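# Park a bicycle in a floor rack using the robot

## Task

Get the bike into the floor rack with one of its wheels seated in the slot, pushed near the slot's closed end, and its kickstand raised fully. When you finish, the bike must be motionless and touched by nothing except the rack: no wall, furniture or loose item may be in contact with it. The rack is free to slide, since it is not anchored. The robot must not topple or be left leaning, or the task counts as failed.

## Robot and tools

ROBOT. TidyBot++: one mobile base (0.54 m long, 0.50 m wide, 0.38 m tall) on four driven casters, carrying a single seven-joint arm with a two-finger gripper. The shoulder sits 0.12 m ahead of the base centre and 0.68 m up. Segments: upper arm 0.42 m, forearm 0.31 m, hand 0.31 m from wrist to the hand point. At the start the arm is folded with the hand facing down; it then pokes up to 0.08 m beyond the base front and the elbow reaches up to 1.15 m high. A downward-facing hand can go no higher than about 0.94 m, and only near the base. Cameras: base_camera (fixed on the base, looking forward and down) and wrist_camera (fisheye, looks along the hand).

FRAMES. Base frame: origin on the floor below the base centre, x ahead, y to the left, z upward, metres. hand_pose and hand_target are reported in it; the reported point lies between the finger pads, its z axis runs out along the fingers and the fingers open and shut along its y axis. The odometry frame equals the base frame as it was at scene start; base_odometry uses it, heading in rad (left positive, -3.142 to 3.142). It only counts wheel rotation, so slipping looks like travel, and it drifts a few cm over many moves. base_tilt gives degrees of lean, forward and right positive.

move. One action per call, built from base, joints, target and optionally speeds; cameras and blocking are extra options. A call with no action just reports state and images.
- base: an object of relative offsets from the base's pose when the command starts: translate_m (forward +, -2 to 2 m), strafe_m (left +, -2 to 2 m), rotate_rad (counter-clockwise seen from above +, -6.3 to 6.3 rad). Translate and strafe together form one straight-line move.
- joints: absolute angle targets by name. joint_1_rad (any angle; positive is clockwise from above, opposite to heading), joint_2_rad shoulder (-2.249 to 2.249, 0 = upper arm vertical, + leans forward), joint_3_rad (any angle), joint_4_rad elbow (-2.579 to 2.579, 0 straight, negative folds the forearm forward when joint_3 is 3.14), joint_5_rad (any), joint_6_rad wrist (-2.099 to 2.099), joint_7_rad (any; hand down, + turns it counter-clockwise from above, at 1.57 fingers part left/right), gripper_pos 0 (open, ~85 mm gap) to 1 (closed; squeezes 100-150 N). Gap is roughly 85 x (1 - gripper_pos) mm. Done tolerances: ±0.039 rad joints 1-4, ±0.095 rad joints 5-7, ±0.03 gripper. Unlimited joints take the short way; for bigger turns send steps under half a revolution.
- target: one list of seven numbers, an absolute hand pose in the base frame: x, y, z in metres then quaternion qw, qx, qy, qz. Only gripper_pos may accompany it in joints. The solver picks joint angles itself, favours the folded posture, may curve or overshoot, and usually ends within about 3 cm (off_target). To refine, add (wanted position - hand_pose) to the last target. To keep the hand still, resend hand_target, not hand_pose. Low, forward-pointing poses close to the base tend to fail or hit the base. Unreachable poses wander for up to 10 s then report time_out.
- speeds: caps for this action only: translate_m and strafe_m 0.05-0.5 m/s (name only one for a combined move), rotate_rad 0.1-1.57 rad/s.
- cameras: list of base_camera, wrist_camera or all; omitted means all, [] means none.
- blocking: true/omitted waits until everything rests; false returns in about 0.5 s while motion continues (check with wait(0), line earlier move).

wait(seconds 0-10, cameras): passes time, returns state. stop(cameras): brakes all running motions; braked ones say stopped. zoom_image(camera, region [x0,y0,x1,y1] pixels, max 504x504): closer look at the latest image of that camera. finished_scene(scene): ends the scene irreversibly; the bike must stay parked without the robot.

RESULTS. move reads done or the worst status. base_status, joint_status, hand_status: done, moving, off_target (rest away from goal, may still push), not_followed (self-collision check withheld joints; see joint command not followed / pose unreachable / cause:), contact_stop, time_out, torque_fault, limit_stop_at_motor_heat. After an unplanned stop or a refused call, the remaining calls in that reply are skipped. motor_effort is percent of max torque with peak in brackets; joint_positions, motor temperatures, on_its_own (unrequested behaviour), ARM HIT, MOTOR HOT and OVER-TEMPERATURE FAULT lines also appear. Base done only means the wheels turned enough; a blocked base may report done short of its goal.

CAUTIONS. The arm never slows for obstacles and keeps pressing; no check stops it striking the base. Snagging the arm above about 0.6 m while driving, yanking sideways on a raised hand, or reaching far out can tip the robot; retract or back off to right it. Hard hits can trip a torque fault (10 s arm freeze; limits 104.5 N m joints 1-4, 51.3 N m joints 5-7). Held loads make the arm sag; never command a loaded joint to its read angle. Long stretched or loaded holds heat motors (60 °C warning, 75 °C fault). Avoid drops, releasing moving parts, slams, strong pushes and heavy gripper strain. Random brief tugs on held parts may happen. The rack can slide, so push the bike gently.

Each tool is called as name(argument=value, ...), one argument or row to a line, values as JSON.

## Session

move(
  joints={"joint_6_rad": 0.2},
)

move(
  base={"rotate_rad": 1.3},
)

move(
  base={"rotate_rad": 1.3},
)

move(
  base={"rotate_rad": 1.3},
)

move(
  base={"rotate_rad": 1.3},
)

Scene clock: 1.70 s.
Motor temperatures (°C): [25 27 23 27 34 37 31]
move: done
base_odometry: x=+0.000 y=+0.000 heading=+0.000
base_tilt: forward=+0.2 right=+0.0
base_status: not commanded
joint_positions: joint_1_rad=+0.011 joint_2_rad=-0.348 joint_3_rad=+3.156 joint_4_rad=-2.503 joint_5_rad=-0.048 joint_6_rad=+0.130 joint_7_rad=+1.581 gripper_pos=+0.000
joint_status: all done
motor_effort: joint_1_rad=+1(1) joint_2_rad=-5(6) joint_3_rad=+0(1) joint_4_rad=+19(20) joint_5_rad=+1(2) joint_6_rad=+8(8) joint_7_rad=+1(1)
hand_pose: x=+0.5176 y=-0.0108 z=+0.7679 quat_wxyz=(-0.003, +0.847, -0.029, +0.530) (m; base frame)
hand_target: x=+0.5256 y=-0.0121 z=+0.7862 quat_wxyz=(-0.001, +0.829, -0.029, +0.558) (m; base frame)
hand_status: not commanded
pictures: base_camera, wrist_camera
camera_calibration:
wrist_camera: T_world_to_cam=[[-0.016679, -0.995725, -0.0908456, 0.0777251], [-0.450194, 0.088606, -0.888524, 0.96594], [0.892775, 0.0260784, -0.449748, 0.0180691], [0, 0, 0, 1]] pos_world=[0.420025, -0.00866642, 0.873448]

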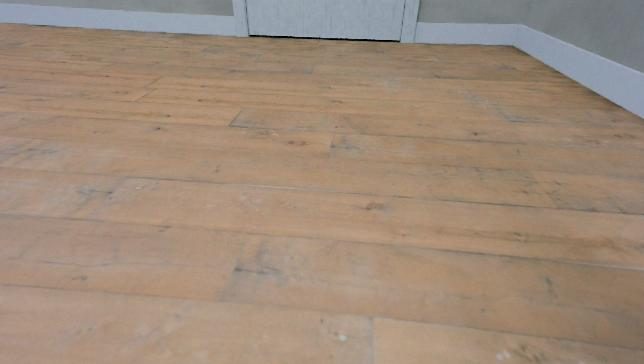

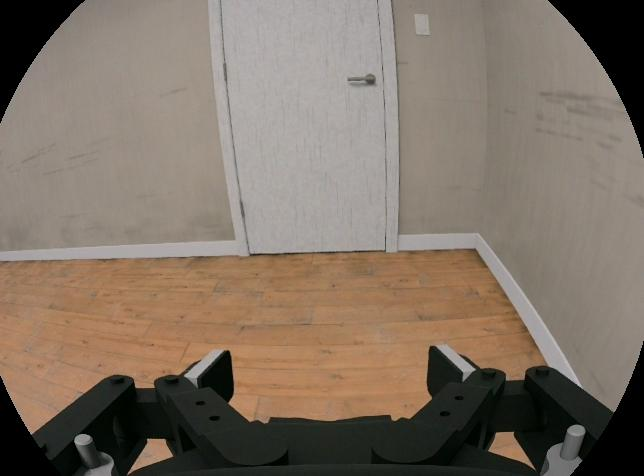

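Scene clock: 3.83 s.
Motor temperatures (°C): [25 27 23 27 34 37 31]
move: done
base_odometry: x=+0.000 y=+0.000 heading=+1.299
base_tilt: forward=+0.3 right=+0.0
base_status: done
joint_positions: joint_1_rad=+0.011 joint_2_rad=-0.348 joint_3_rad=+3.156 joint_4_rad=-2.503 joint_5_rad=-0.048 joint_6_rad=+0.131 joint_7_rad=+1.581 gripper_pos=+0.000
joint_status: not commanded
motor_effort: joint_1_rad=+1(2) joint_2_rad=-5(6) joint_3_rad=+0(1) joint_4_rad=+19(19) joint_5_rad=+1(2) joint_6_rad=+7(8) joint_7_rad=+1(1)
hand_pose: x=+0.5178 y=-0.0108 z=+0.7682 quat_wxyz=(-0.003, +0.847, -0.029, +0.531) (m; base frame)
hand_target: x=+0.5256 y=-0.0121 z=+0.7862 quat_wxyz=(-0.001, +0.829, -0.029, +0.558) (m; base frame)
hand_status: not commanded
pictures: base_camera, wrist_camera
camera_calibration:
wrist_camera: T_world_to_cam=[[-0.0165992, -0.99573, -0.0908085, 0.0776761], [-0.449221, 0.0885655, -0.88902, 0.966157], [0.893267, 0.026036, -0.448773, 0.0170703], [0, 0, 0, 1]] pos_world=[0.420059, -0.00866819, 0.873647]

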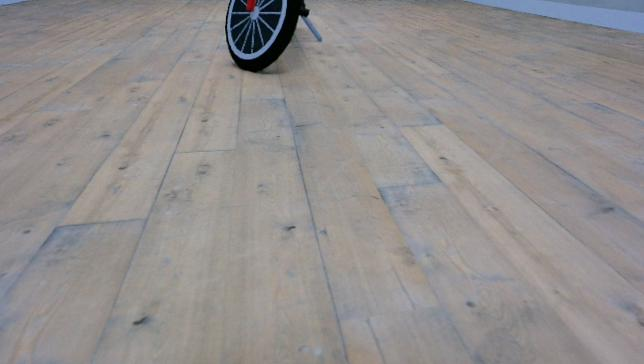

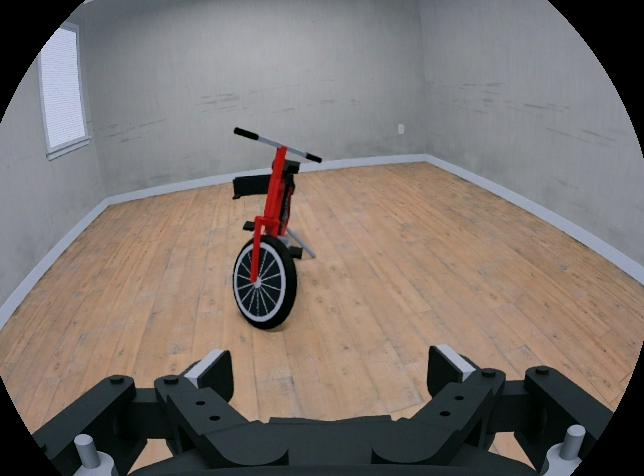

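Scene clock: 5.93 s.
Motor temperatures (°C): [25 27 23 27 34 38 31]
move: done
base_odometry: x=+0.000 y=+0.000 heading=+2.599
base_tilt: forward=+0.3 right=+0.0
base_status: done
joint_positions: joint_1_rad=+0.011 joint_2_rad=-0.348 joint_3_rad=+3.156 joint_4_rad=-2.503 joint_5_rad=-0.048 joint_6_rad=+0.132 joint_7_rad=+1.581 gripper_pos=+0.000
joint_status: not commanded
motor_effort: joint_1_rad=+1(2) joint_2_rad=-5(6) joint_3_rad=+1(2) joint_4_rad=+19(20) joint_5_rad=+1(2) joint_6_rad=+8(8) joint_7_rad=+1(1)
hand_pose: x=+0.5178 y=-0.0108 z=+0.7683 quat_wxyz=(-0.003, +0.847, -0.029, +0.531) (m; base frame)
hand_target: x=+0.5256 y=-0.0121 z=+0.7862 quat_wxyz=(-0.001, +0.829, -0.029, +0.558) (m; base frame)
hand_status: not commanded
pictures: base_camera, wrist_camera
camera_calibration:
wrist_camera: T_world_to_cam=[[-0.0165531, -0.995732, -0.0907961, 0.0776574], [-0.448898, 0.0885432, -0.889185, 0.966229], [0.89343, 0.0260394, -0.448448, 0.0167373], [0, 0, 0, 1]] pos_world=[0.42007, -0.00866288, 0.873714]

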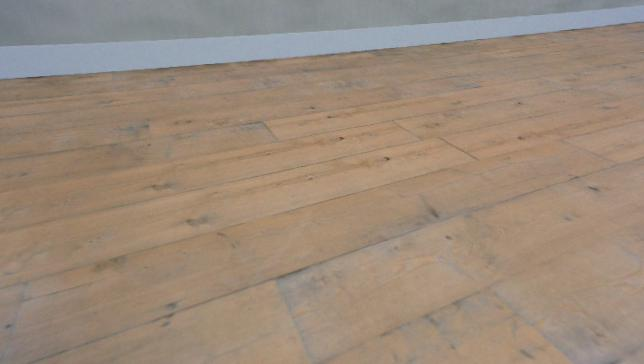

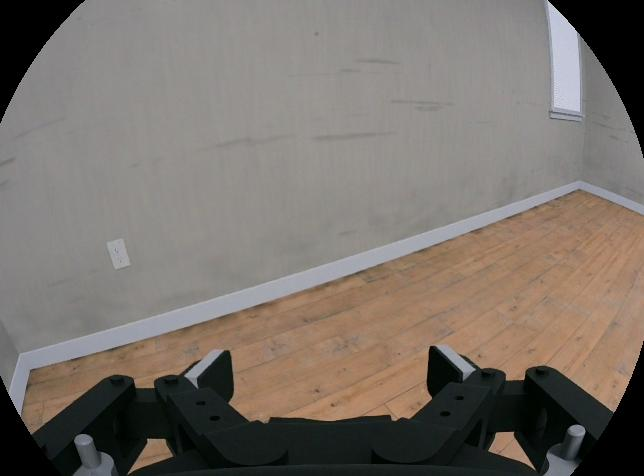

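Scene clock: 8.03 s.
Motor temperatures (°C): [25 27 23 27 34 38 31]
move: done
base_odometry: x=+0.000 y=+0.000 heading=-2.385
base_tilt: forward=+0.2 right=+0.0
base_status: done
joint_positions: joint_1_rad=+0.011 joint_2_rad=-0.348 joint_3_rad=+3.156 joint_4_rad=-2.503 joint_5_rad=-0.048 joint_6_rad=+0.132 joint_7_rad=+1.581 gripper_pos=+0.000
joint_status: not commanded
motor_effort: joint_1_rad=+1(2) joint_2_rad=-5(6) joint_3_rad=+0(2) joint_4_rad=+19(20) joint_5_rad=+1(2) joint_6_rad=+7(8) joint_7_rad=+1(1)
hand_pose: x=+0.5178 y=-0.0108 z=+0.7684 quat_wxyz=(-0.003, +0.847, -0.029, +0.531) (m; base frame)
hand_target: x=+0.5256 y=-0.0121 z=+0.7862 quat_wxyz=(-0.001, +0.829, -0.029, +0.558) (m; base frame)
hand_status: not commanded
pictures: base_camera, wrist_camera
camera_calibration:
wrist_camera: T_world_to_cam=[[-0.0165419, -0.995733, -0.0907879, 0.0776473], [-0.448681, 0.0885371, -0.889296, 0.966277], [0.893539, 0.0260242, -0.448231, 0.0165153], [0, 0, 0, 1]] pos_world=[0.420078, -0.00866524, 0.873758]

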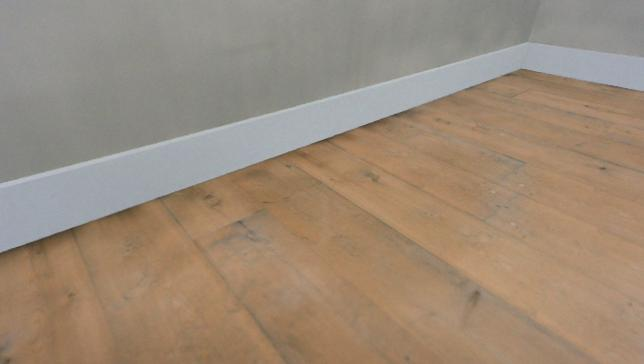

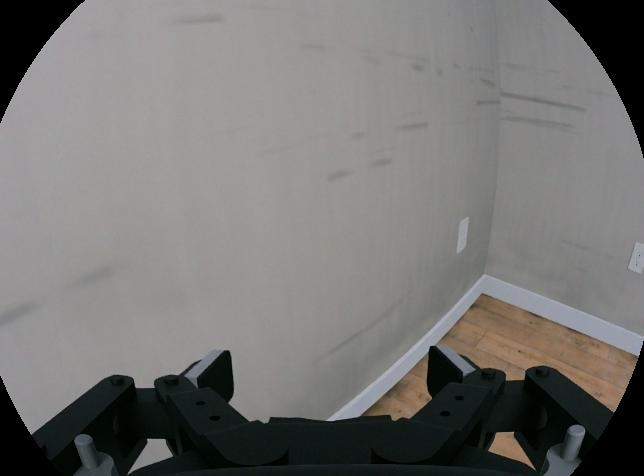

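Scene clock: 10.13 s.
Motor temperatures (°C): [25 27 23 27 34 38 31]
move: done
base_odometry: x=+0.000 y=+0.000 heading=-1.086
base_tilt: forward=+0.2 right=+0.0
base_status: done
joint_positions: joint_1_rad=+0.011 joint_2_rad=-0.348 joint_3_rad=+3.156 joint_4_rad=-2.503 joint_5_rad=-0.048 joint_6_rad=+0.132 joint_7_rad=+1.581 gripper_pos=+0.000
joint_status: not commanded
motor_effort: joint_1_rad=+1(2) joint_2_rad=-5(6) joint_3_rad=+0(1) joint_4_rad=+19(20) joint_5_rad=+0(2) joint_6_rad=+7(8) joint_7_rad=+1(1)
hand_pose: x=+0.5179 y=-0.0108 z=+0.7684 quat_wxyz=(-0.003, +0.847, -0.029, +0.531) (m; base frame)
hand_target: x=+0.5256 y=-0.0121 z=+0.7862 quat_wxyz=(-0.001, +0.829, -0.029, +0.558) (m; base frame)
hand_status: not commanded
pictures: base_camera, wrist_camera
camera_calibration:
wrist_camera: T_world_to_cam=[[-0.0165363, -0.995733, -0.0907838, 0.0776422], [-0.448572, 0.088534, -0.889351, 0.966301], [0.893594, 0.0260166, -0.448122, 0.0164043], [0, 0, 0, 1]] pos_world=[0.420081, -0.00866642, 0.87378]

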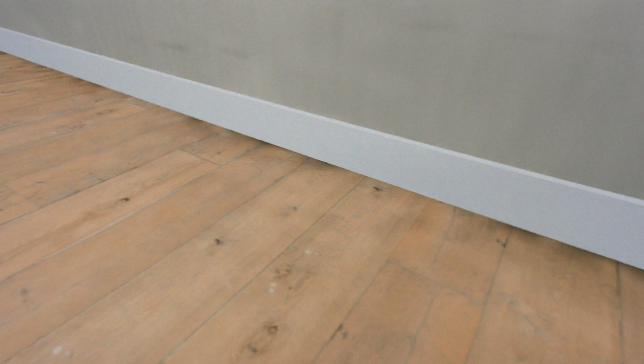

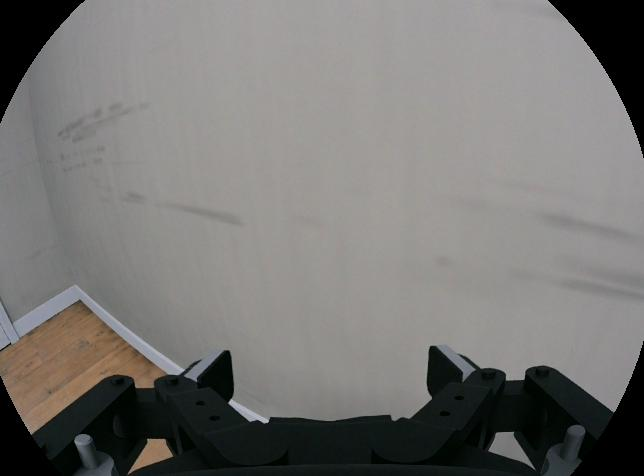

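move(
  base={"translate_m": -0.284, "strafe_m": 1.393, "rotate_rad": 2.986},
)

zoom_image(
  camera="wrist_camera",
  region=[80, 80, 560, 400],
)

Scene clock: 14.93 s.
Motor temperatures (°C): [25 27 23 27 34 38 31]
move: done
base_odometry: x=+1.100 y=+0.900 heading=+1.901
base_tilt: forward=+0.2 right=+0.0
base_status: done
joint_positions: joint_1_rad=+0.011 joint_2_rad=-0.348 joint_3_rad=+3.156 joint_4_rad=-2.503 joint_5_rad=-0.048 joint_6_rad=+0.132 joint_7_rad=+1.581 gripper_pos=+0.000
joint_status: not commanded
motor_effort: joint_1_rad=+1(2) joint_2_rad=-5(7) joint_3_rad=+0(2) joint_4_rad=+19(20) joint_5_rad=+2(2) joint_6_rad=+7(8) joint_7_rad=+1(1)
hand_pose: x=+0.5179 y=-0.0108 z=+0.7684 quat_wxyz=(-0.003, +0.847, -0.029, +0.531) (m; base frame)
hand_target: x=+0.5256 y=-0.0121 z=+0.7862 quat_wxyz=(-0.001, +0.829, -0.029, +0.558) (m; base frame)
hand_status: not commanded
pictures: base_camera, wrist_camera
camera_calibration:
wrist_camera: T_world_to_cam=[[-0.0166167, -0.995731, -0.0907896, 0.0776542], [-0.448456, 0.0885787, -0.889405, 0.966324], [0.89365, 0.0259362, -0.448014, 0.0162925], [0, 0, 0, 1]] pos_world=[0.420084, -0.00869554, 0.873803]

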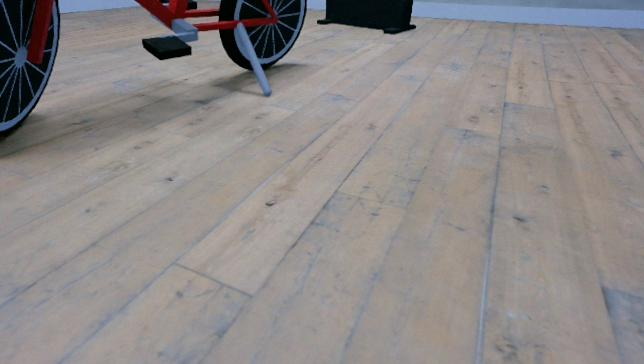

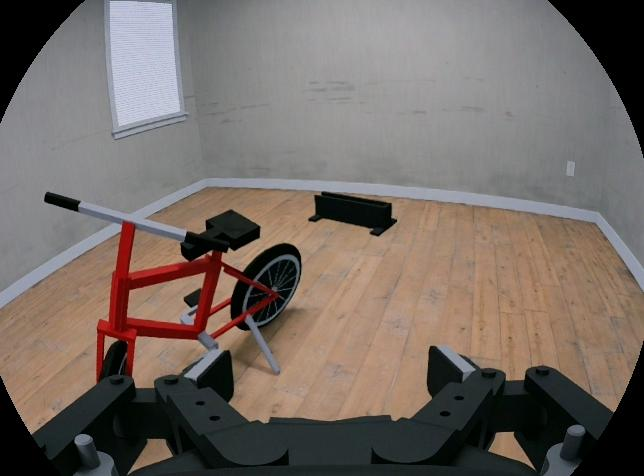

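Scaled by 1.050.

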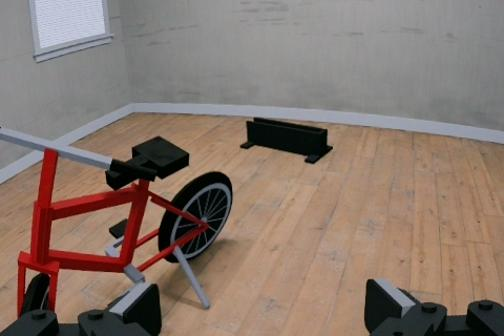

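move(
  base={"translate_m": 1.54, "strafe_m": -0.457, "rotate_rad": 0.46},
  joints={"joint_6_rad": -0.35},
)

zoom_image(
  camera="base_camera",
  region=[200, 0, 644, 300],
)

Scene clock: 20.40 s.
Motor temperatures (°C): [25 27 23 27 34 38 31]
move: done
base_odometry: x=+1.034 y=+2.506 heading=+2.361
base_tilt: forward=+0.2 right=+0.0
base_status: done
joint_positions: joint_1_rad=+0.011 joint_2_rad=-0.349 joint_3_rad=+3.156 joint_4_rad=-2.504 joint_5_rad=-0.048 joint_6_rad=-0.302 joint_7_rad=+1.581 gripper_pos=+0.000
joint_status: all done
motor_effort: joint_1_rad=+1(2) joint_2_rad=-3(6) joint_3_rad=+0(2) joint_4_rad=+18(20) joint_5_rad=+1(2) joint_6_rad=+5(8) joint_7_rad=+1(1)
hand_pose: x=+0.4344 y=-0.0019 z=+0.6628 quat_wxyz=(-0.011, +0.942, -0.027, +0.336) (m; base frame)
hand_target: x=+0.4222 y=-0.0008 z=+0.6530 quat_wxyz=(-0.012, +0.950, -0.026, +0.312) (m; base frame)
hand_status: not commanded
pictures: base_camera, wrist_camera
camera_calibration:
wrist_camera: T_world_to_cam=[[-0.0392355, -0.994136, -0.100766, 0.0920176], [-0.782192, 0.0933095, -0.61601, 0.79793], [0.621801, 0.0546487, -0.781267, 0.382399], [0, 0, 0, 1]] pos_world=[0.389969, -0.00387413, 0.799561]

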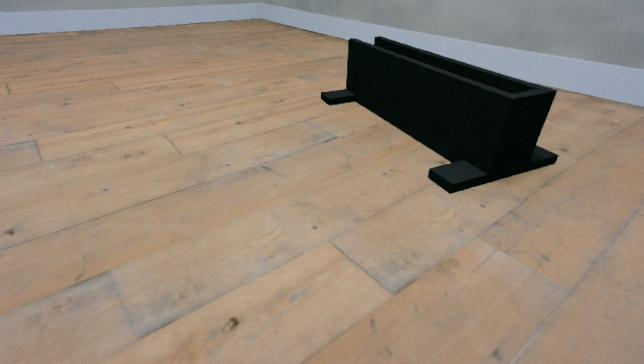

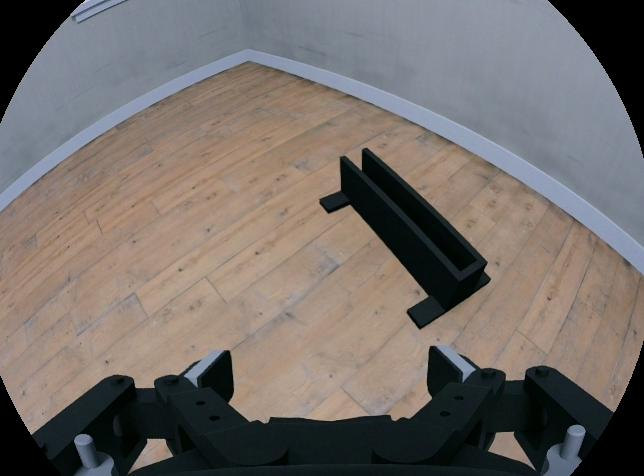

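Scaled by 1.135.

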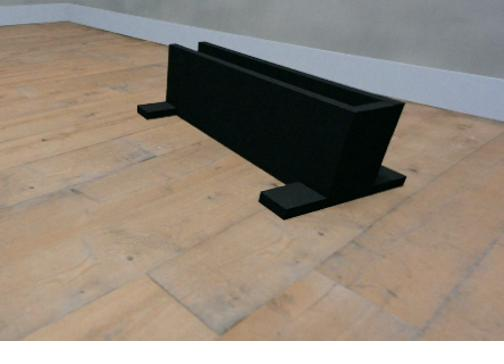

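move(
  base={"translate_m": 0.33},
  joints={"gripper_pos": 0.5},
  target=[0.60, -0.185, 0.24, 0, 0.9588, 0.284, 0],
)

zoom_image(
  camera="wrist_camera",
  region=[200, 200, 470, 470],
)

Scene clock: 23.43 s.
Motor temperatures (°C): [25 27 23 27 34 38 31]
move: off_target
base_odometry: x=+0.799 y=+2.738 heading=+2.361
base_tilt: forward=+0.3 right=+0.0
base_status: done
joint_positions: joint_1_rad=+0.439 joint_2_rad=+1.177 joint_3_rad=+3.031 joint_4_rad=-1.556 joint_5_rad=+0.268 joint_6_rad=-0.360 joint_7_rad=+2.216 gripper_pos=+0.500
joint_status: all done
motor_effort: joint_1_rad=+1(2) joint_2_rad=-41(43) joint_3_rad=-3(3) joint_4_rad=+8(20) joint_5_rad=+1(2) joint_6_rad=+1(6) joint_7_rad=+1(1)
hand_pose: x=+0.6168 y=-0.1900 z=+0.2473 quat_wxyz=(+0.015, +0.969, +0.245, +0.027) (m; base frame)
hand_target: x=+0.6000 y=-0.1850 z=+0.2400 quat_wxyz=(+0.000, +0.959, +0.284, +0.000) (m; base frame)
hand_status: off_target (0.019 m and 5.9 deg from the pose sent, 0.490 m and 52.9 deg at the start)
pictures: base_camera, wrist_camera
camera_calibration:
wrist_camera: T_world_to_cam=[[0.443631, -0.896163, -0.00915218, -0.431562], [-0.895931, -0.443215, -0.0294581, 0.52536], [0.0223429, 0.0212682, -0.999524, 0.37197], [0, 0, 0, 1]] pos_world=[0.653829, -0.161814, 0.383319]

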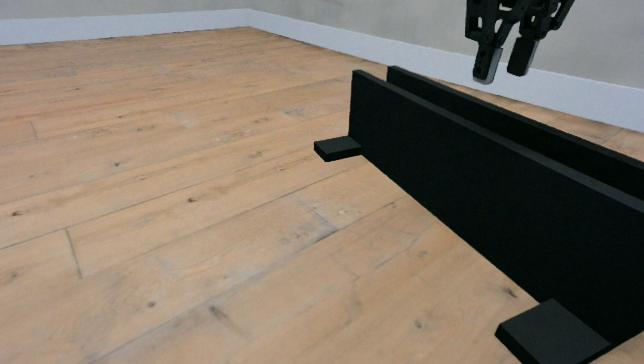

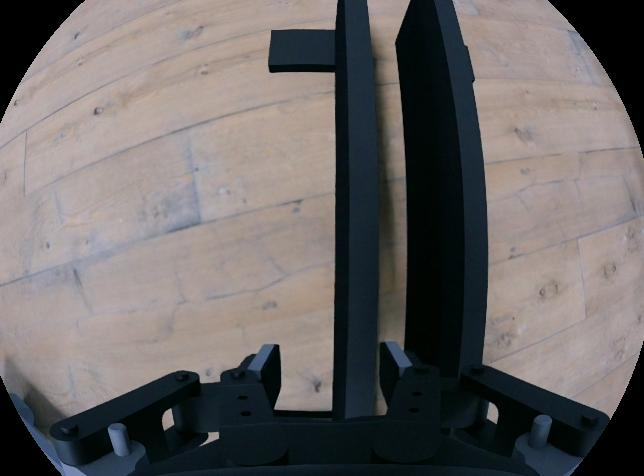

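Scaled by 1.867.

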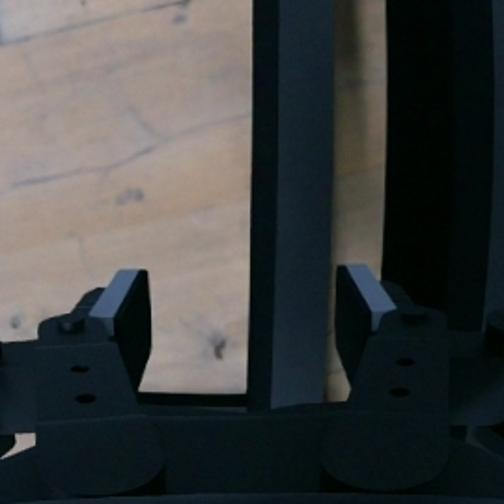

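move(
  target=[0.609, -0.203, 0.18, 0, 0.9588, 0.284, 0],
)

zoom_image(
  camera="wrist_camera",
  region=[200, 200, 470, 470],
)

Scene clock: 24.97 s.
Motor temperatures (°C): [25 27 23 27 34 38 31]
move: off_target
base_odometry: x=+0.799 y=+2.738 heading=+2.361
base_tilt: forward=+0.2 right=+0.0
base_status: not commanded
joint_positions: joint_1_rad=+0.458 joint_2_rad=+1.328 joint_3_rad=+3.031 joint_4_rad=-1.420 joint_5_rad=+0.280 joint_6_rad=-0.361 joint_7_rad=+2.246 gripper_pos=+0.500
joint_status: not commanded
motor_effort: joint_1_rad=+1(1) joint_2_rad=-43(46) joint_3_rad=-3(4) joint_4_rad=+7(9) joint_5_rad=+1(2) joint_6_rad=+0(1) joint_7_rad=+1(1)
hand_pose: x=+0.6230 y=-0.2050 z=+0.1850 quat_wxyz=(+0.011, +0.968, +0.248, +0.021) (m; base frame)
hand_target: x=+0.6090 y=-0.2030 z=+0.1800 quat_wxyz=(+0.000, +0.959, +0.284, +0.000) (m; base frame)
hand_status: off_target (0.015 m and 5.0 deg from the pose sent, 0.069 m and 5.9 deg at the start)
pictures: base_camera, wrist_camera
camera_calibration:
wrist_camera: T_world_to_cam=[[0.449735, -0.892939, -0.0199717, -0.449498], [-0.893125, -0.449399, -0.0192224, 0.517518], [0.00818913, 0.0264822, -0.999616, 0.319833], [0, 0, 0, 1]] pos_world=[0.661744, -0.177272, 0.320681]

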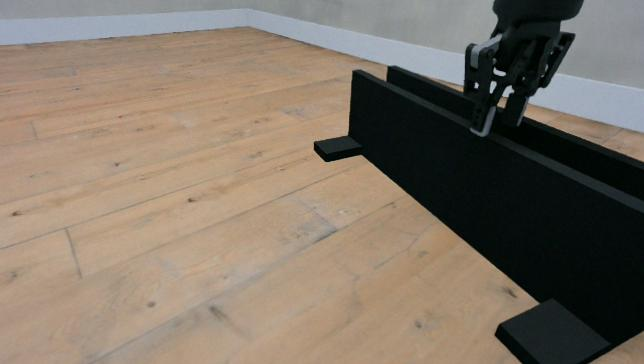

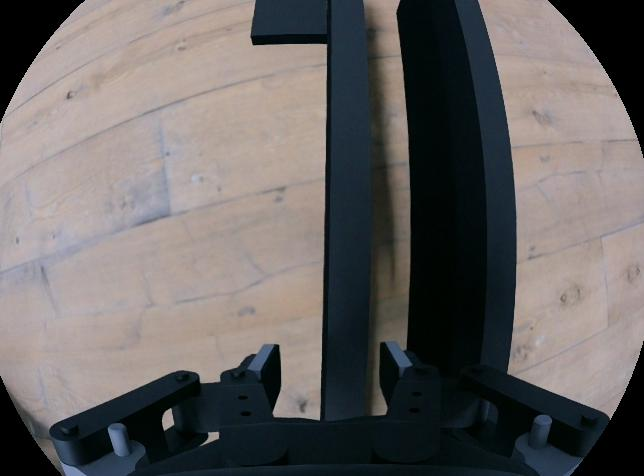

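Scaled by 1.867.

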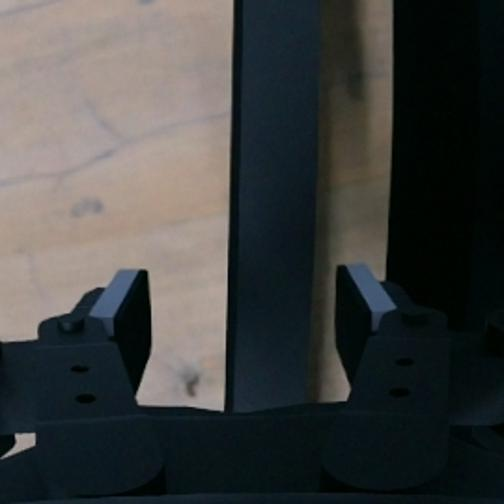

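move(
  target=[0.611, -0.207, 0.135, 0, 0.9588, 0.284, 0],
)

zoom_image(
  camera="wrist_camera",
  region=[200, 200, 470, 470],
)

Scene clock: 26.23 s.
Motor temperatures (°C): [25 27 23 27 34 38 31]
move: off_target
base_odometry: x=+0.799 y=+2.738 heading=+2.361
base_tilt: forward=+0.3 right=+0.0
base_status: not commanded
joint_positions: joint_1_rad=+0.458 joint_2_rad=+1.430 joint_3_rad=+3.031 joint_4_rad=-1.330 joint_5_rad=+0.287 joint_6_rad=-0.361 joint_7_rad=+2.253 gripper_pos=+0.500
joint_status: not commanded
motor_effort: joint_1_rad=+1(1) joint_2_rad=-44(46) joint_3_rad=-3(3) joint_4_rad=+7(8) joint_5_rad=+0(2) joint_6_rad=+0(1) joint_7_rad=+1(1)
hand_pose: x=+0.6239 y=-0.2064 z=+0.1414 quat_wxyz=(+0.008, +0.968, +0.250, +0.017) (m; base frame)
hand_target: x=+0.6110 y=-0.2070 z=+0.1350 quat_wxyz=(+0.000, +0.959, +0.284, +0.000) (m; base frame)
hand_status: off_target (0.014 m and 4.5 deg from the pose sent, 0.051 m and 5.0 deg at the start)
pictures: base_camera, wrist_camera
camera_calibration:
wrist_camera: T_world_to_cam=[[0.452526, -0.89129, -0.028686, -0.452194], [-0.891747, -0.45239, -0.011452, 0.514268], [-0.00277025, 0.030763, -0.999523, 0.284001], [0, 0, 0, 1]] pos_world=[0.664013, -0.179123, 0.276783]

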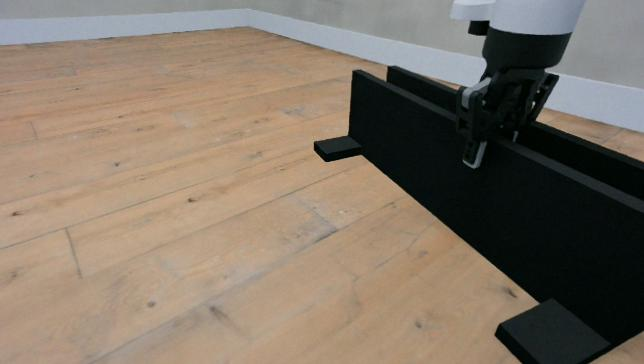

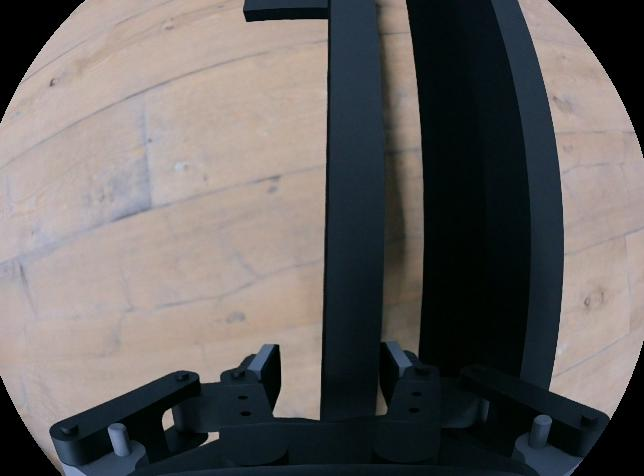

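Scaled by 1.867.

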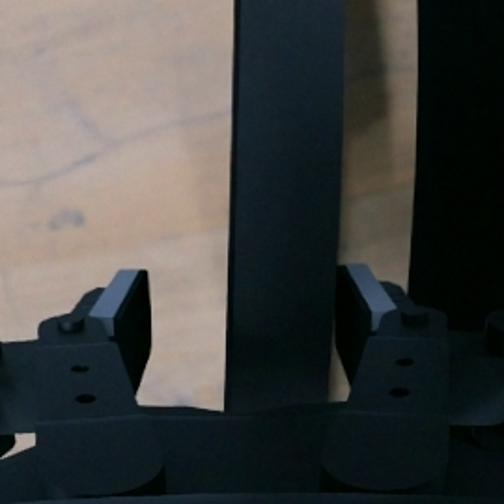

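move(
  joints={"gripper_pos": 0.92},
  cameras=[],
)

move(
  joints={"joint_7_rad": 3.36},
)

move(
  base={"translate_m": -0.545, "strafe_m": 0.037, "rotate_rad": 0.452},
  speeds={"translate_m": 0.25, "rotate_rad": 0.3},
)

Scene clock: 27.43 s.
Motor temperatures (°C): [25 27 23 27 34 38 31]
move: off_target
base_odometry: x=+0.799 y=+2.738 heading=+2.361
base_tilt: forward=+0.3 right=+0.0
base_status: not commanded
joint_positions: joint_1_rad=+0.464 joint_2_rad=+1.429 joint_3_rad=+3.030 joint_4_rad=-1.324 joint_5_rad=+0.290 joint_6_rad=-0.361 joint_7_rad=+2.253 gripper_pos=+0.814
joint_status: gripper_pos off_target (ended at +0.814, target +0.920)
motor_effort: joint_1_rad=+0(1) joint_2_rad=-41(44) joint_3_rad=-3(5) joint_4_rad=+7(8) joint_5_rad=+2(3) joint_6_rad=+1(2) joint_7_rad=+2(2)
hand_pose: x=+0.6266 y=-0.2109 z=+0.1428 quat_wxyz=(+0.010, +0.968, +0.249, +0.019) (m; base frame)
hand_target: x=+0.6110 y=-0.2070 z=+0.1350 quat_wxyz=(+0.000, +0.959, +0.284, +0.000) (m; base frame)
hand_status: not commanded
pictures: none
No camera images: "cameras" was empty.

Scene clock: 29.10 s.
Motor temperatures (°C): [25 27 23 27 34 38 31]
move: done
base_odometry: x=+0.799 y=+2.738 heading=+2.361
base_tilt: forward=+0.2 right=+0.0
base_status: not commanded
joint_positions: joint_1_rad=+0.469 joint_2_rad=+1.429 joint_3_rad=+3.029 joint_4_rad=-1.324 joint_5_rad=+0.290 joint_6_rad=-0.362 joint_7_rad=+3.307 gripper_pos=+0.814
joint_status: all done
motor_effort: joint_1_rad=+0(2) joint_2_rad=-41(42) joint_3_rad=-1(3) joint_4_rad=+8(8) joint_5_rad=+4(5) joint_6_rad=+2(4) joint_7_rad=+3(5)
hand_pose: x=+0.6255 y=-0.2131 z=+0.1428 quat_wxyz=(+0.018, +0.714, +0.700, +0.012) (m; base frame)
hand_target: x=+0.6110 y=-0.2070 z=+0.1350 quat_wxyz=(+0.000, +0.681, +0.732, +0.000) (m; base frame)
hand_status: not commanded
pictures: base_camera, wrist_camera
camera_calibration:
wrist_camera: T_world_to_cam=[[0.998324, -0.057293, -0.00818561, -0.625443], [-0.0570757, -0.998065, 0.02469, -0.130855], [-0.00958433, -0.0241815, -0.999662, 0.278176], [0, 0, 0, 1]] pos_world=[0.619592, -0.159709, 0.276193]

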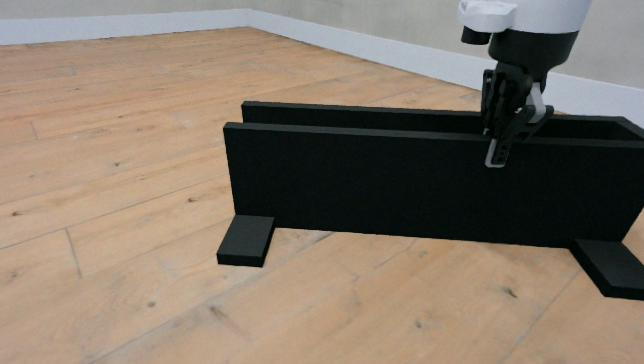

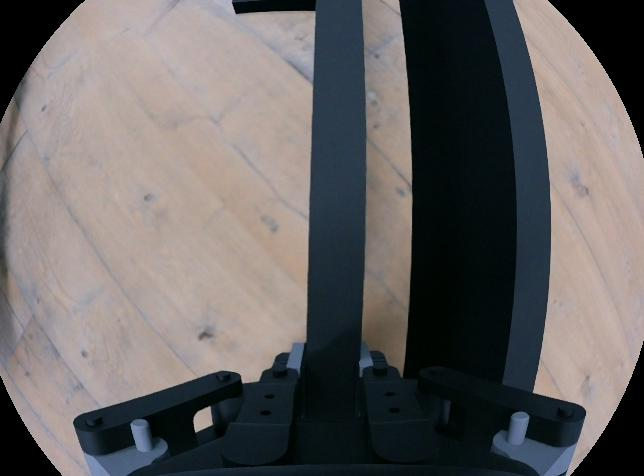

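Scene clock: 32.07 s.
Motor temperatures (°C): [25 27 23 27 34 38 31]
move: done
base_odometry: x=+1.160 y=+2.328 heading=+2.814
base_tilt: forward=+0.2 right=+0.0
base_status: done
joint_positions: joint_1_rad=+0.472 joint_2_rad=+1.430 joint_3_rad=+3.022 joint_4_rad=-1.321 joint_5_rad=+0.291 joint_6_rad=-0.364 joint_7_rad=+3.320 gripper_pos=+0.814
joint_status: not commanded
motor_effort: joint_1_rad=+1(4) joint_2_rad=-43(44) joint_3_rad=-2(6) joint_4_rad=+8(10) joint_5_rad=+3(4) joint_6_rad=+3(4) joint_7_rad=+1(3)
hand_pose: x=+0.6272 y=-0.2110 z=+0.1428 quat_wxyz=(+0.017, +0.710, +0.704, +0.014) (m; base frame)
hand_target: x=+0.6110 y=-0.2070 z=+0.1350 quat_wxyz=(+0.000, +0.681, +0.732, +0.000) (m; base frame)
hand_status: not commanded
pictures: base_camera, wrist_camera
camera_calibration:
wrist_camera: T_world_to_cam=[[0.998973, -0.044884, -0.00619674, -0.625087], [-0.0447542, -0.998804, 0.0197009, -0.135856], [-0.00707358, -0.0194033, -0.999787, 0.277617], [0, 0, 0, 1]] pos_world=[0.620329, -0.158363, 0.276361]

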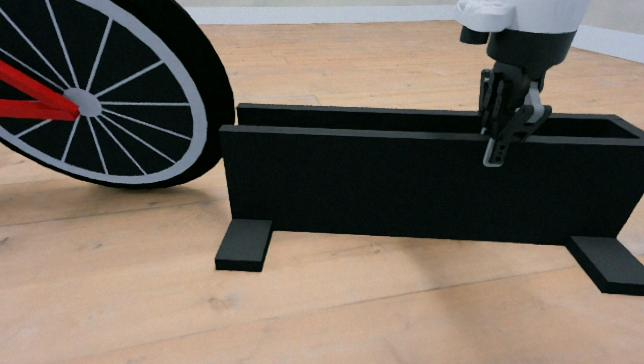

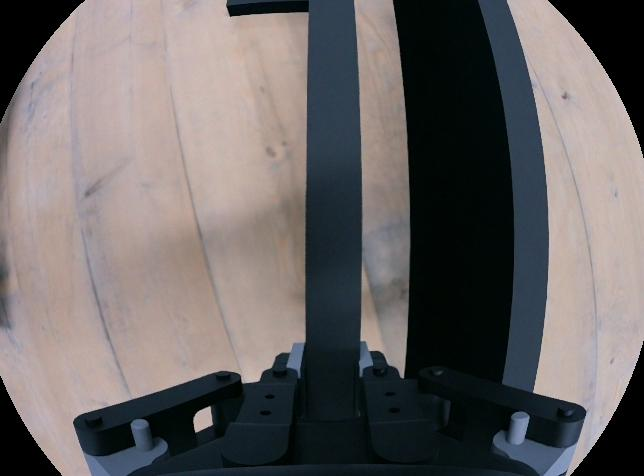

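move(
  base={"translate_m": 0.06, "strafe_m": -0.09},
  speeds={"translate_m": 0.2},
  cameras=["base_camera"],
)

move(
  joints={"gripper_pos": 0.5},
  cameras=[],
)

move(
  target=[0.62, -0.20, 0.35, 0, 0.7071, 0.7071, 0],
  cameras=[],
)

move(
  target=[0.58, 0.27, 0.62, 0, 0.7071, 0.7071, 0],
)

Scene clock: 33.60 s.
Motor temperatures (°C): [25 28 23 27 34 38 31]
move: done
base_odometry: x=+1.133 y=+2.433 heading=+2.813
base_tilt: forward=+0.2 right=+0.0
base_status: done
joint_positions: joint_1_rad=+0.465 joint_2_rad=+1.428 joint_3_rad=+3.008 joint_4_rad=-1.335 joint_5_rad=+0.292 joint_6_rad=-0.380 joint_7_rad=+3.329 gripper_pos=+0.814
joint_status: not commanded
motor_effort: joint_1_rad=+2(6) joint_2_rad=-42(45) joint_3_rad=-2(3) joint_4_rad=+8(13) joint_5_rad=+1(3) joint_6_rad=+2(6) joint_7_rad=+0(1)
hand_pose: x=+0.6205 y=-0.1962 z=+0.1428 quat_wxyz=(+0.003, +0.703, +0.711, +0.014) (m; base frame)
hand_target: x=+0.6110 y=-0.2070 z=+0.1350 quat_wxyz=(+0.000, +0.681, +0.732, +0.000) (m; base frame)
hand_status: not commanded
pictures: base_camera

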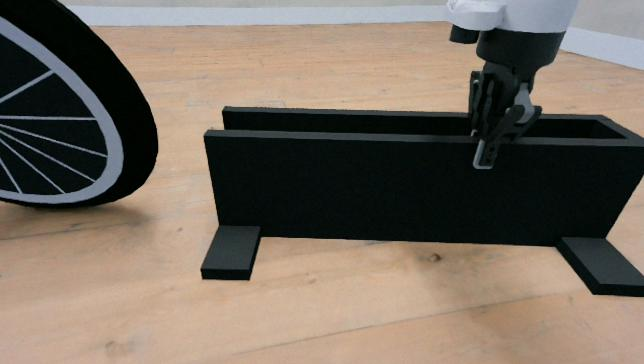

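Scene clock: 34.37 s.
Motor temperatures (°C): [25 28 23 27 34 38 31]
move: done
base_odometry: x=+1.133 y=+2.433 heading=+2.813
base_tilt: forward=+0.2 right=+0.0
base_status: not commanded
joint_positions: joint_1_rad=+0.465 joint_2_rad=+1.430 joint_3_rad=+3.008 joint_4_rad=-1.332 joint_5_rad=+0.292 joint_6_rad=-0.380 joint_7_rad=+3.329 gripper_pos=+0.500
joint_status: all done
motor_effort: joint_1_rad=+1(2) joint_2_rad=-43(46) joint_3_rad=-4(4) joint_4_rad=+7(8) joint_5_rad=+0(1) joint_6_rad=-1(2) joint_7_rad=+1(1)
hand_pose: x=+0.6211 y=-0.1965 z=+0.1422 quat_wxyz=(+0.003, +0.703, +0.711, +0.014) (m; base frame)
hand_target: x=+0.6110 y=-0.2070 z=+0.1350 quat_wxyz=(+0.000, +0.681, +0.732, +0.000) (m; base frame)
hand_status: not commanded
pictures: none
No camera images: "cameras" was empty.

Scene clock: 36.03 s.
Motor temperatures (°C): [25 28 23 27 34 38 31]
move: off_target
base_odometry: x=+1.133 y=+2.433 heading=+2.813
base_tilt: forward=+0.3 right=+0.0
base_status: not commanded
joint_positions: joint_1_rad=+0.561 joint_2_rad=+1.027 joint_3_rad=+2.823 joint_4_rad=-1.487 joint_5_rad=+0.421 joint_6_rad=-0.627 joint_7_rad=+3.204 gripper_pos=+0.500
joint_status: not commanded
motor_effort: joint_1_rad=+1(1) joint_2_rad=-41(47) joint_3_rad=-5(6) joint_4_rad=+10(11) joint_5_rad=+1(2) joint_6_rad=+0(1) joint_7_rad=+1(1)
hand_pose: x=+0.6458 y=-0.2000 z=+0.3514 quat_wxyz=(+0.024, +0.706, +0.707, +0.026) (m; base frame)
hand_target: x=+0.6200 y=-0.2000 z=+0.3500 quat_wxyz=(+0.000, +0.707, +0.707, +0.000) (m; base frame)
hand_status: off_target (0.026 m and 4.1 deg from the pose sent, 0.208 m and 1.8 deg at the start)
pictures: none
No camera images: "cameras" was empty.

Scene clock: 38.53 s.
Motor temperatures (°C): [25 28 23 27 34 38 31]
move: off_target
base_odometry: x=+1.133 y=+2.433 heading=+2.813
base_tilt: forward=+0.2 right=+0.0
base_status: not commanded
joint_positions: joint_1_rad=-0.348 joint_2_rad=+0.629 joint_3_rad=+2.823 joint_4_rad=-1.301 joint_5_rad=+0.233 joint_6_rad=-1.195 joint_7_rad=+2.517 gripper_pos=+0.500
joint_status: not commanded
motor_effort: joint_1_rad=+1(4) joint_2_rad=-37(43) joint_3_rad=-3(7) joint_4_rad=+16(17) joint_5_rad=+1(2) joint_6_rad=+0(1) joint_7_rad=+1(1)
hand_pose: x=+0.5992 y=+0.2701 z=+0.6123 quat_wxyz=(+0.020, +0.685, +0.728, +0.021) (m; base frame)
hand_target: x=+0.5800 y=+0.2700 z=+0.6200 quat_wxyz=(+0.000, +0.707, +0.707, +0.000) (m; base frame)
hand_status: off_target (0.021 m and 4.8 deg from the pose sent, 0.545 m and 4.1 deg at the start)
pictures: base_camera, wrist_camera
camera_calibration:
wrist_camera: T_world_to_cam=[[0.999686, 0.023791, 0.00786655, -0.600255], [0.0236611, -0.999589, 0.0162092, 0.295514], [0.00824895, -0.0160179, -0.999838, 0.746131], [0, 0, 0, 1]] pos_world=[0.58692, 0.321624, 0.745942]

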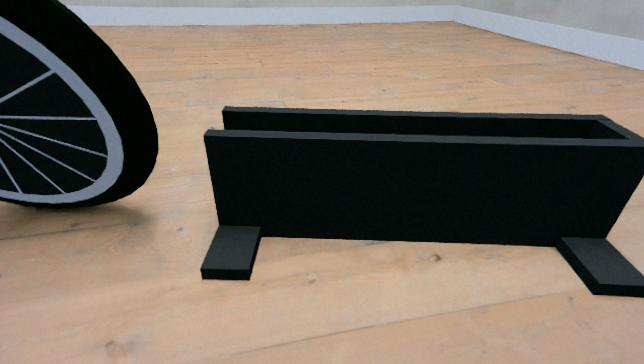

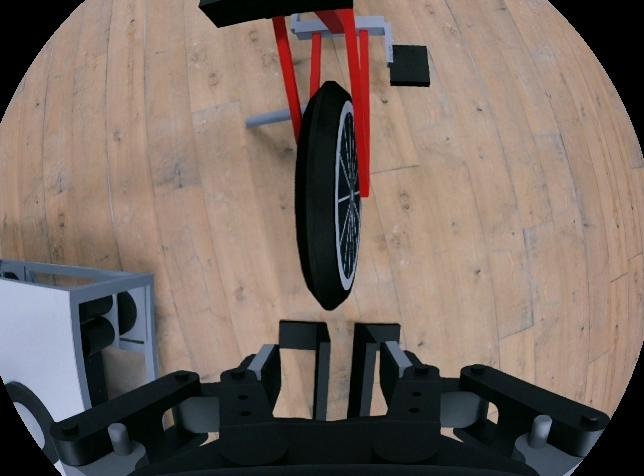

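move(
  joints={"gripper_pos": 0.0},
  target=[0.60, 0.275, 0.68, 0.0622, 0.6982, 0.7106, 0.0611],
  cameras=[],
)

move(
  base={"translate_m": -0.105, "strafe_m": 0.45},
)

Scene clock: 40.07 s.
Motor temperatures (°C): [25 28 23 27 34 38 31]
move: off_target
base_odometry: x=+1.133 y=+2.433 heading=+2.813
base_tilt: forward=+0.2 right=+0.0
base_status: not commanded
joint_positions: joint_1_rad=-0.393 joint_2_rad=+0.512 joint_3_rad=+2.835 joint_4_rad=-1.282 joint_5_rad=+0.234 joint_6_rad=-1.196 joint_7_rad=+2.488 gripper_pos=+0.000
joint_status: all done
motor_effort: joint_1_rad=+1(2) joint_2_rad=-34(39) joint_3_rad=-3(4) joint_4_rad=+17(18) joint_5_rad=+1(3) joint_6_rad=+1(2) joint_7_rad=+1(1)
hand_pose: x=+0.5998 y=+0.2912 z=+0.6821 quat_wxyz=(+0.049, +0.681, +0.726, +0.082) (m; base frame)
hand_target: x=+0.6000 y=+0.2750 z=+0.6800 quat_wxyz=(+0.062, +0.698, +0.711, +0.061) (m; base frame)
hand_status: off_target (0.016 m and 3.8 deg from the pose sent, 0.068 m and 7.1 deg at the start)
pictures: none
No camera images: "cameras" was empty.

Scene clock: 42.33 s.
Motor temperatures (°C): [25 28 23 27 34 38 31]
move: done
base_odometry: x=+1.087 y=+1.973 heading=+2.813
base_tilt: forward=+0.2 right=+0.0
base_status: done
joint_positions: joint_1_rad=-0.407 joint_2_rad=+0.512 joint_3_rad=+2.840 joint_4_rad=-1.282 joint_5_rad=+0.234 joint_6_rad=-1.196 joint_7_rad=+2.487 gripper_pos=+0.000
joint_status: not commanded
motor_effort: joint_1_rad=+1(4) joint_2_rad=-34(36) joint_3_rad=-3(4) joint_4_rad=+17(18) joint_5_rad=+1(3) joint_6_rad=+1(2) joint_7_rad=+1(1)
hand_pose: x=+0.5971 y=+0.2958 z=+0.6819 quat_wxyz=(+0.050, +0.678, +0.729, +0.082) (m; base frame)
hand_target: x=+0.6000 y=+0.2750 z=+0.6800 quat_wxyz=(+0.062, +0.698, +0.711, +0.061) (m; base frame)
hand_status: not commanded
pictures: base_camera, wrist_camera
camera_calibration:
wrist_camera: T_world_to_cam=[[0.990281, 0.0328164, 0.135157, -0.683112], [0.0368312, -0.998948, -0.0273117, 0.341824], [0.134119, 0.0320242, -0.990448, 0.720426], [0, 0, 0, 1]] pos_world=[0.56726, 0.340811, 0.815208]

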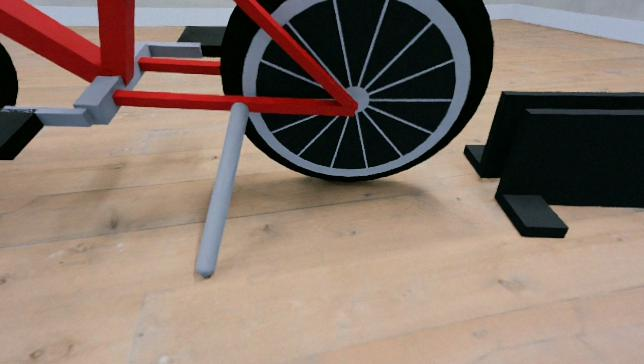

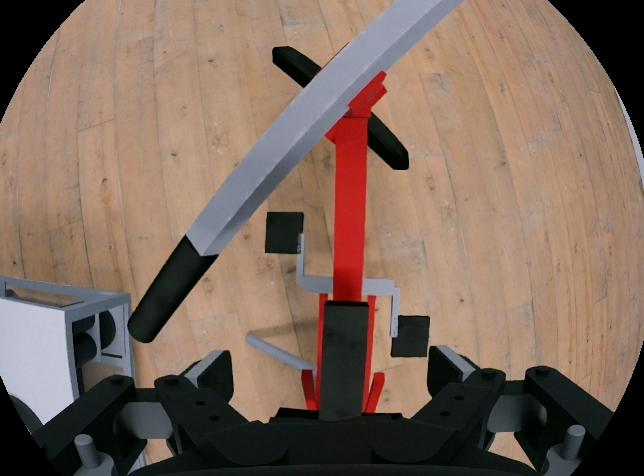

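move(
  target=[0.65, 0.243, 0.555, 0.0611, 0.7106, 0.6982, 0.0622],
)

zoom_image(
  camera="wrist_camera",
  region=[200, 150, 500, 450],
)

Scene clock: 44.17 s.
Motor temperatures (°C): [25 28 23 27 34 38 31]
move: off_target
base_odometry: x=+1.087 y=+1.973 heading=+2.813
base_tilt: forward=+0.2 right=+0.0
base_status: not commanded
joint_positions: joint_1_rad=-0.326 joint_2_rad=+0.682 joint_3_rad=+2.857 joint_4_rad=-1.393 joint_5_rad=+0.266 joint_6_rad=-1.007 joint_7_rad=+2.483 gripper_pos=+0.000
joint_status: not commanded
motor_effort: joint_1_rad=+1(2) joint_2_rad=-38(42) joint_3_rad=-3(5) joint_4_rad=+16(18) joint_5_rad=+1(2) joint_6_rad=+1(2) joint_7_rad=+1(1)
hand_pose: x=+0.6236 y=+0.2548 z=+0.5569 quat_wxyz=(+0.034, +0.700, +0.712, +0.040) (m; base frame)
hand_target: x=+0.6500 y=+0.2430 z=+0.5550 quat_wxyz=(+0.061, +0.711, +0.698, +0.062) (m; base frame)
hand_status: off_target (0.029 m and 4.5 deg from the pose sent, 0.147 m and 5.7 deg at the start)
pictures: base_camera, wrist_camera
camera_calibration:
wrist_camera: T_world_to_cam=[[0.998362, -0.0203651, 0.0534691, -0.637119], [-0.0207942, -0.999756, 0.00748267, 0.313187], [0.0533037, -0.00858227, -0.998541, 0.65959], [0, 0, 0, 1]] pos_world=[0.60743, 0.305796, 0.690351]

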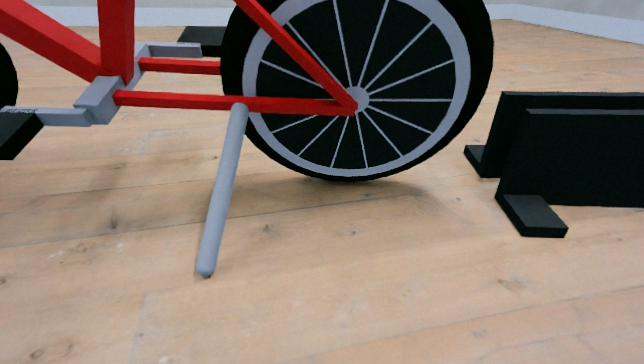

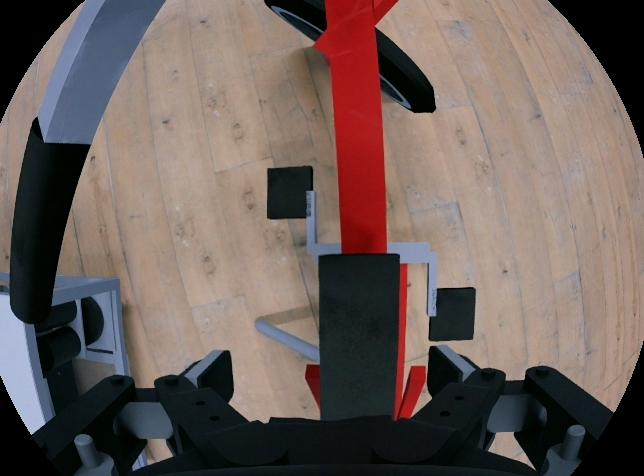

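Scaled by 1.680.

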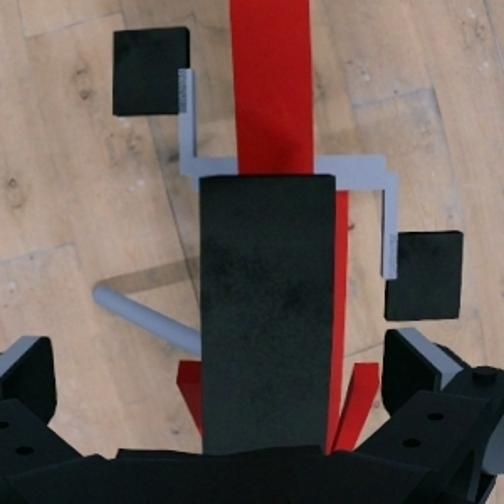

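move(
  target=[0.665, 0.243, 0.492, 0.0672, 0.7105, 0.6975, 0.0683],
)

zoom_image(
  camera="wrist_camera",
  region=[200, 150, 500, 450],
)

Scene clock: 45.97 s.
Motor temperatures (°C): [25 28 23 27 34 38 31]
move: off_target
base_odometry: x=+1.087 y=+1.973 heading=+2.813
base_tilt: forward=+0.3 right=+0.0
base_status: not commanded
joint_positions: joint_1_rad=-0.326 joint_2_rad=+0.775 joint_3_rad=+2.872 joint_4_rad=-1.426 joint_5_rad=+0.319 joint_6_rad=-0.861 joint_7_rad=+2.439 gripper_pos=+0.000
joint_status: not commanded
motor_effort: joint_1_rad=+1(1) joint_2_rad=-39(43) joint_3_rad=-4(4) joint_4_rad=+15(16) joint_5_rad=+1(2) joint_6_rad=+1(1) joint_7_rad=+1(1)
hand_pose: x=+0.6424 y=+0.2554 z=+0.4989 quat_wxyz=(+0.042, +0.704, +0.707, +0.051) (m; base frame)
hand_target: x=+0.6650 y=+0.2430 z=+0.4920 quat_wxyz=(+0.067, +0.710, +0.697, +0.068) (m; base frame)
hand_status: off_target (0.027 m and 3.8 deg from the pose sent, 0.078 m and 5.4 deg at the start)
pictures: base_camera, wrist_camera
camera_calibration:
wrist_camera: T_world_to_cam=[[0.996259, -0.03281, 0.0799462, -0.661478], [-0.0330011, -0.999455, 0.00107013, 0.325634], [0.0798675, -0.00370443, -0.996799, 0.581518], [0, 0, 0, 1]] pos_world=[0.623306, 0.305907, 0.63219]

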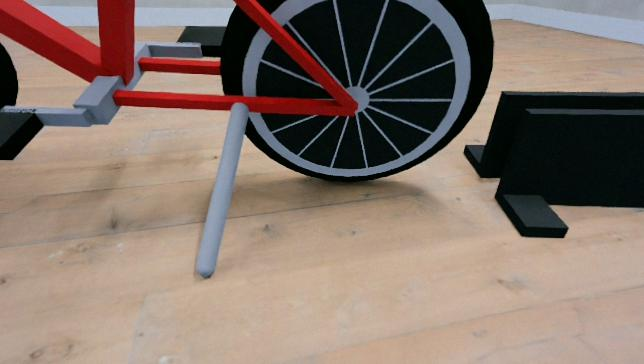

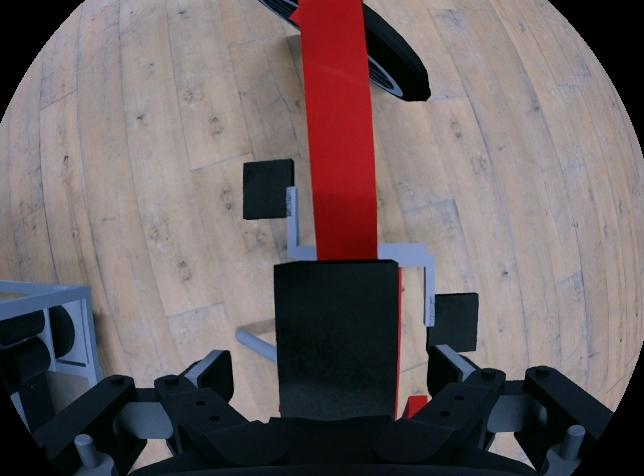

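Scaled by 1.680.

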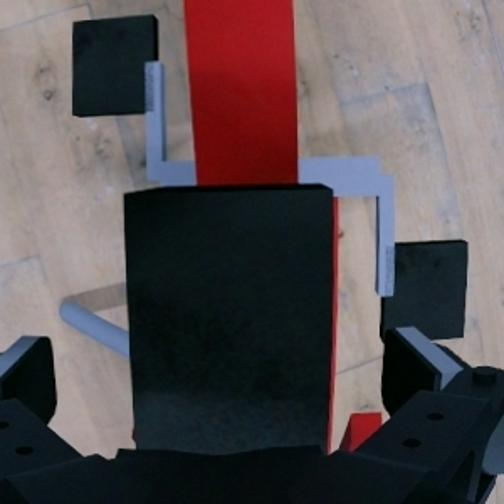

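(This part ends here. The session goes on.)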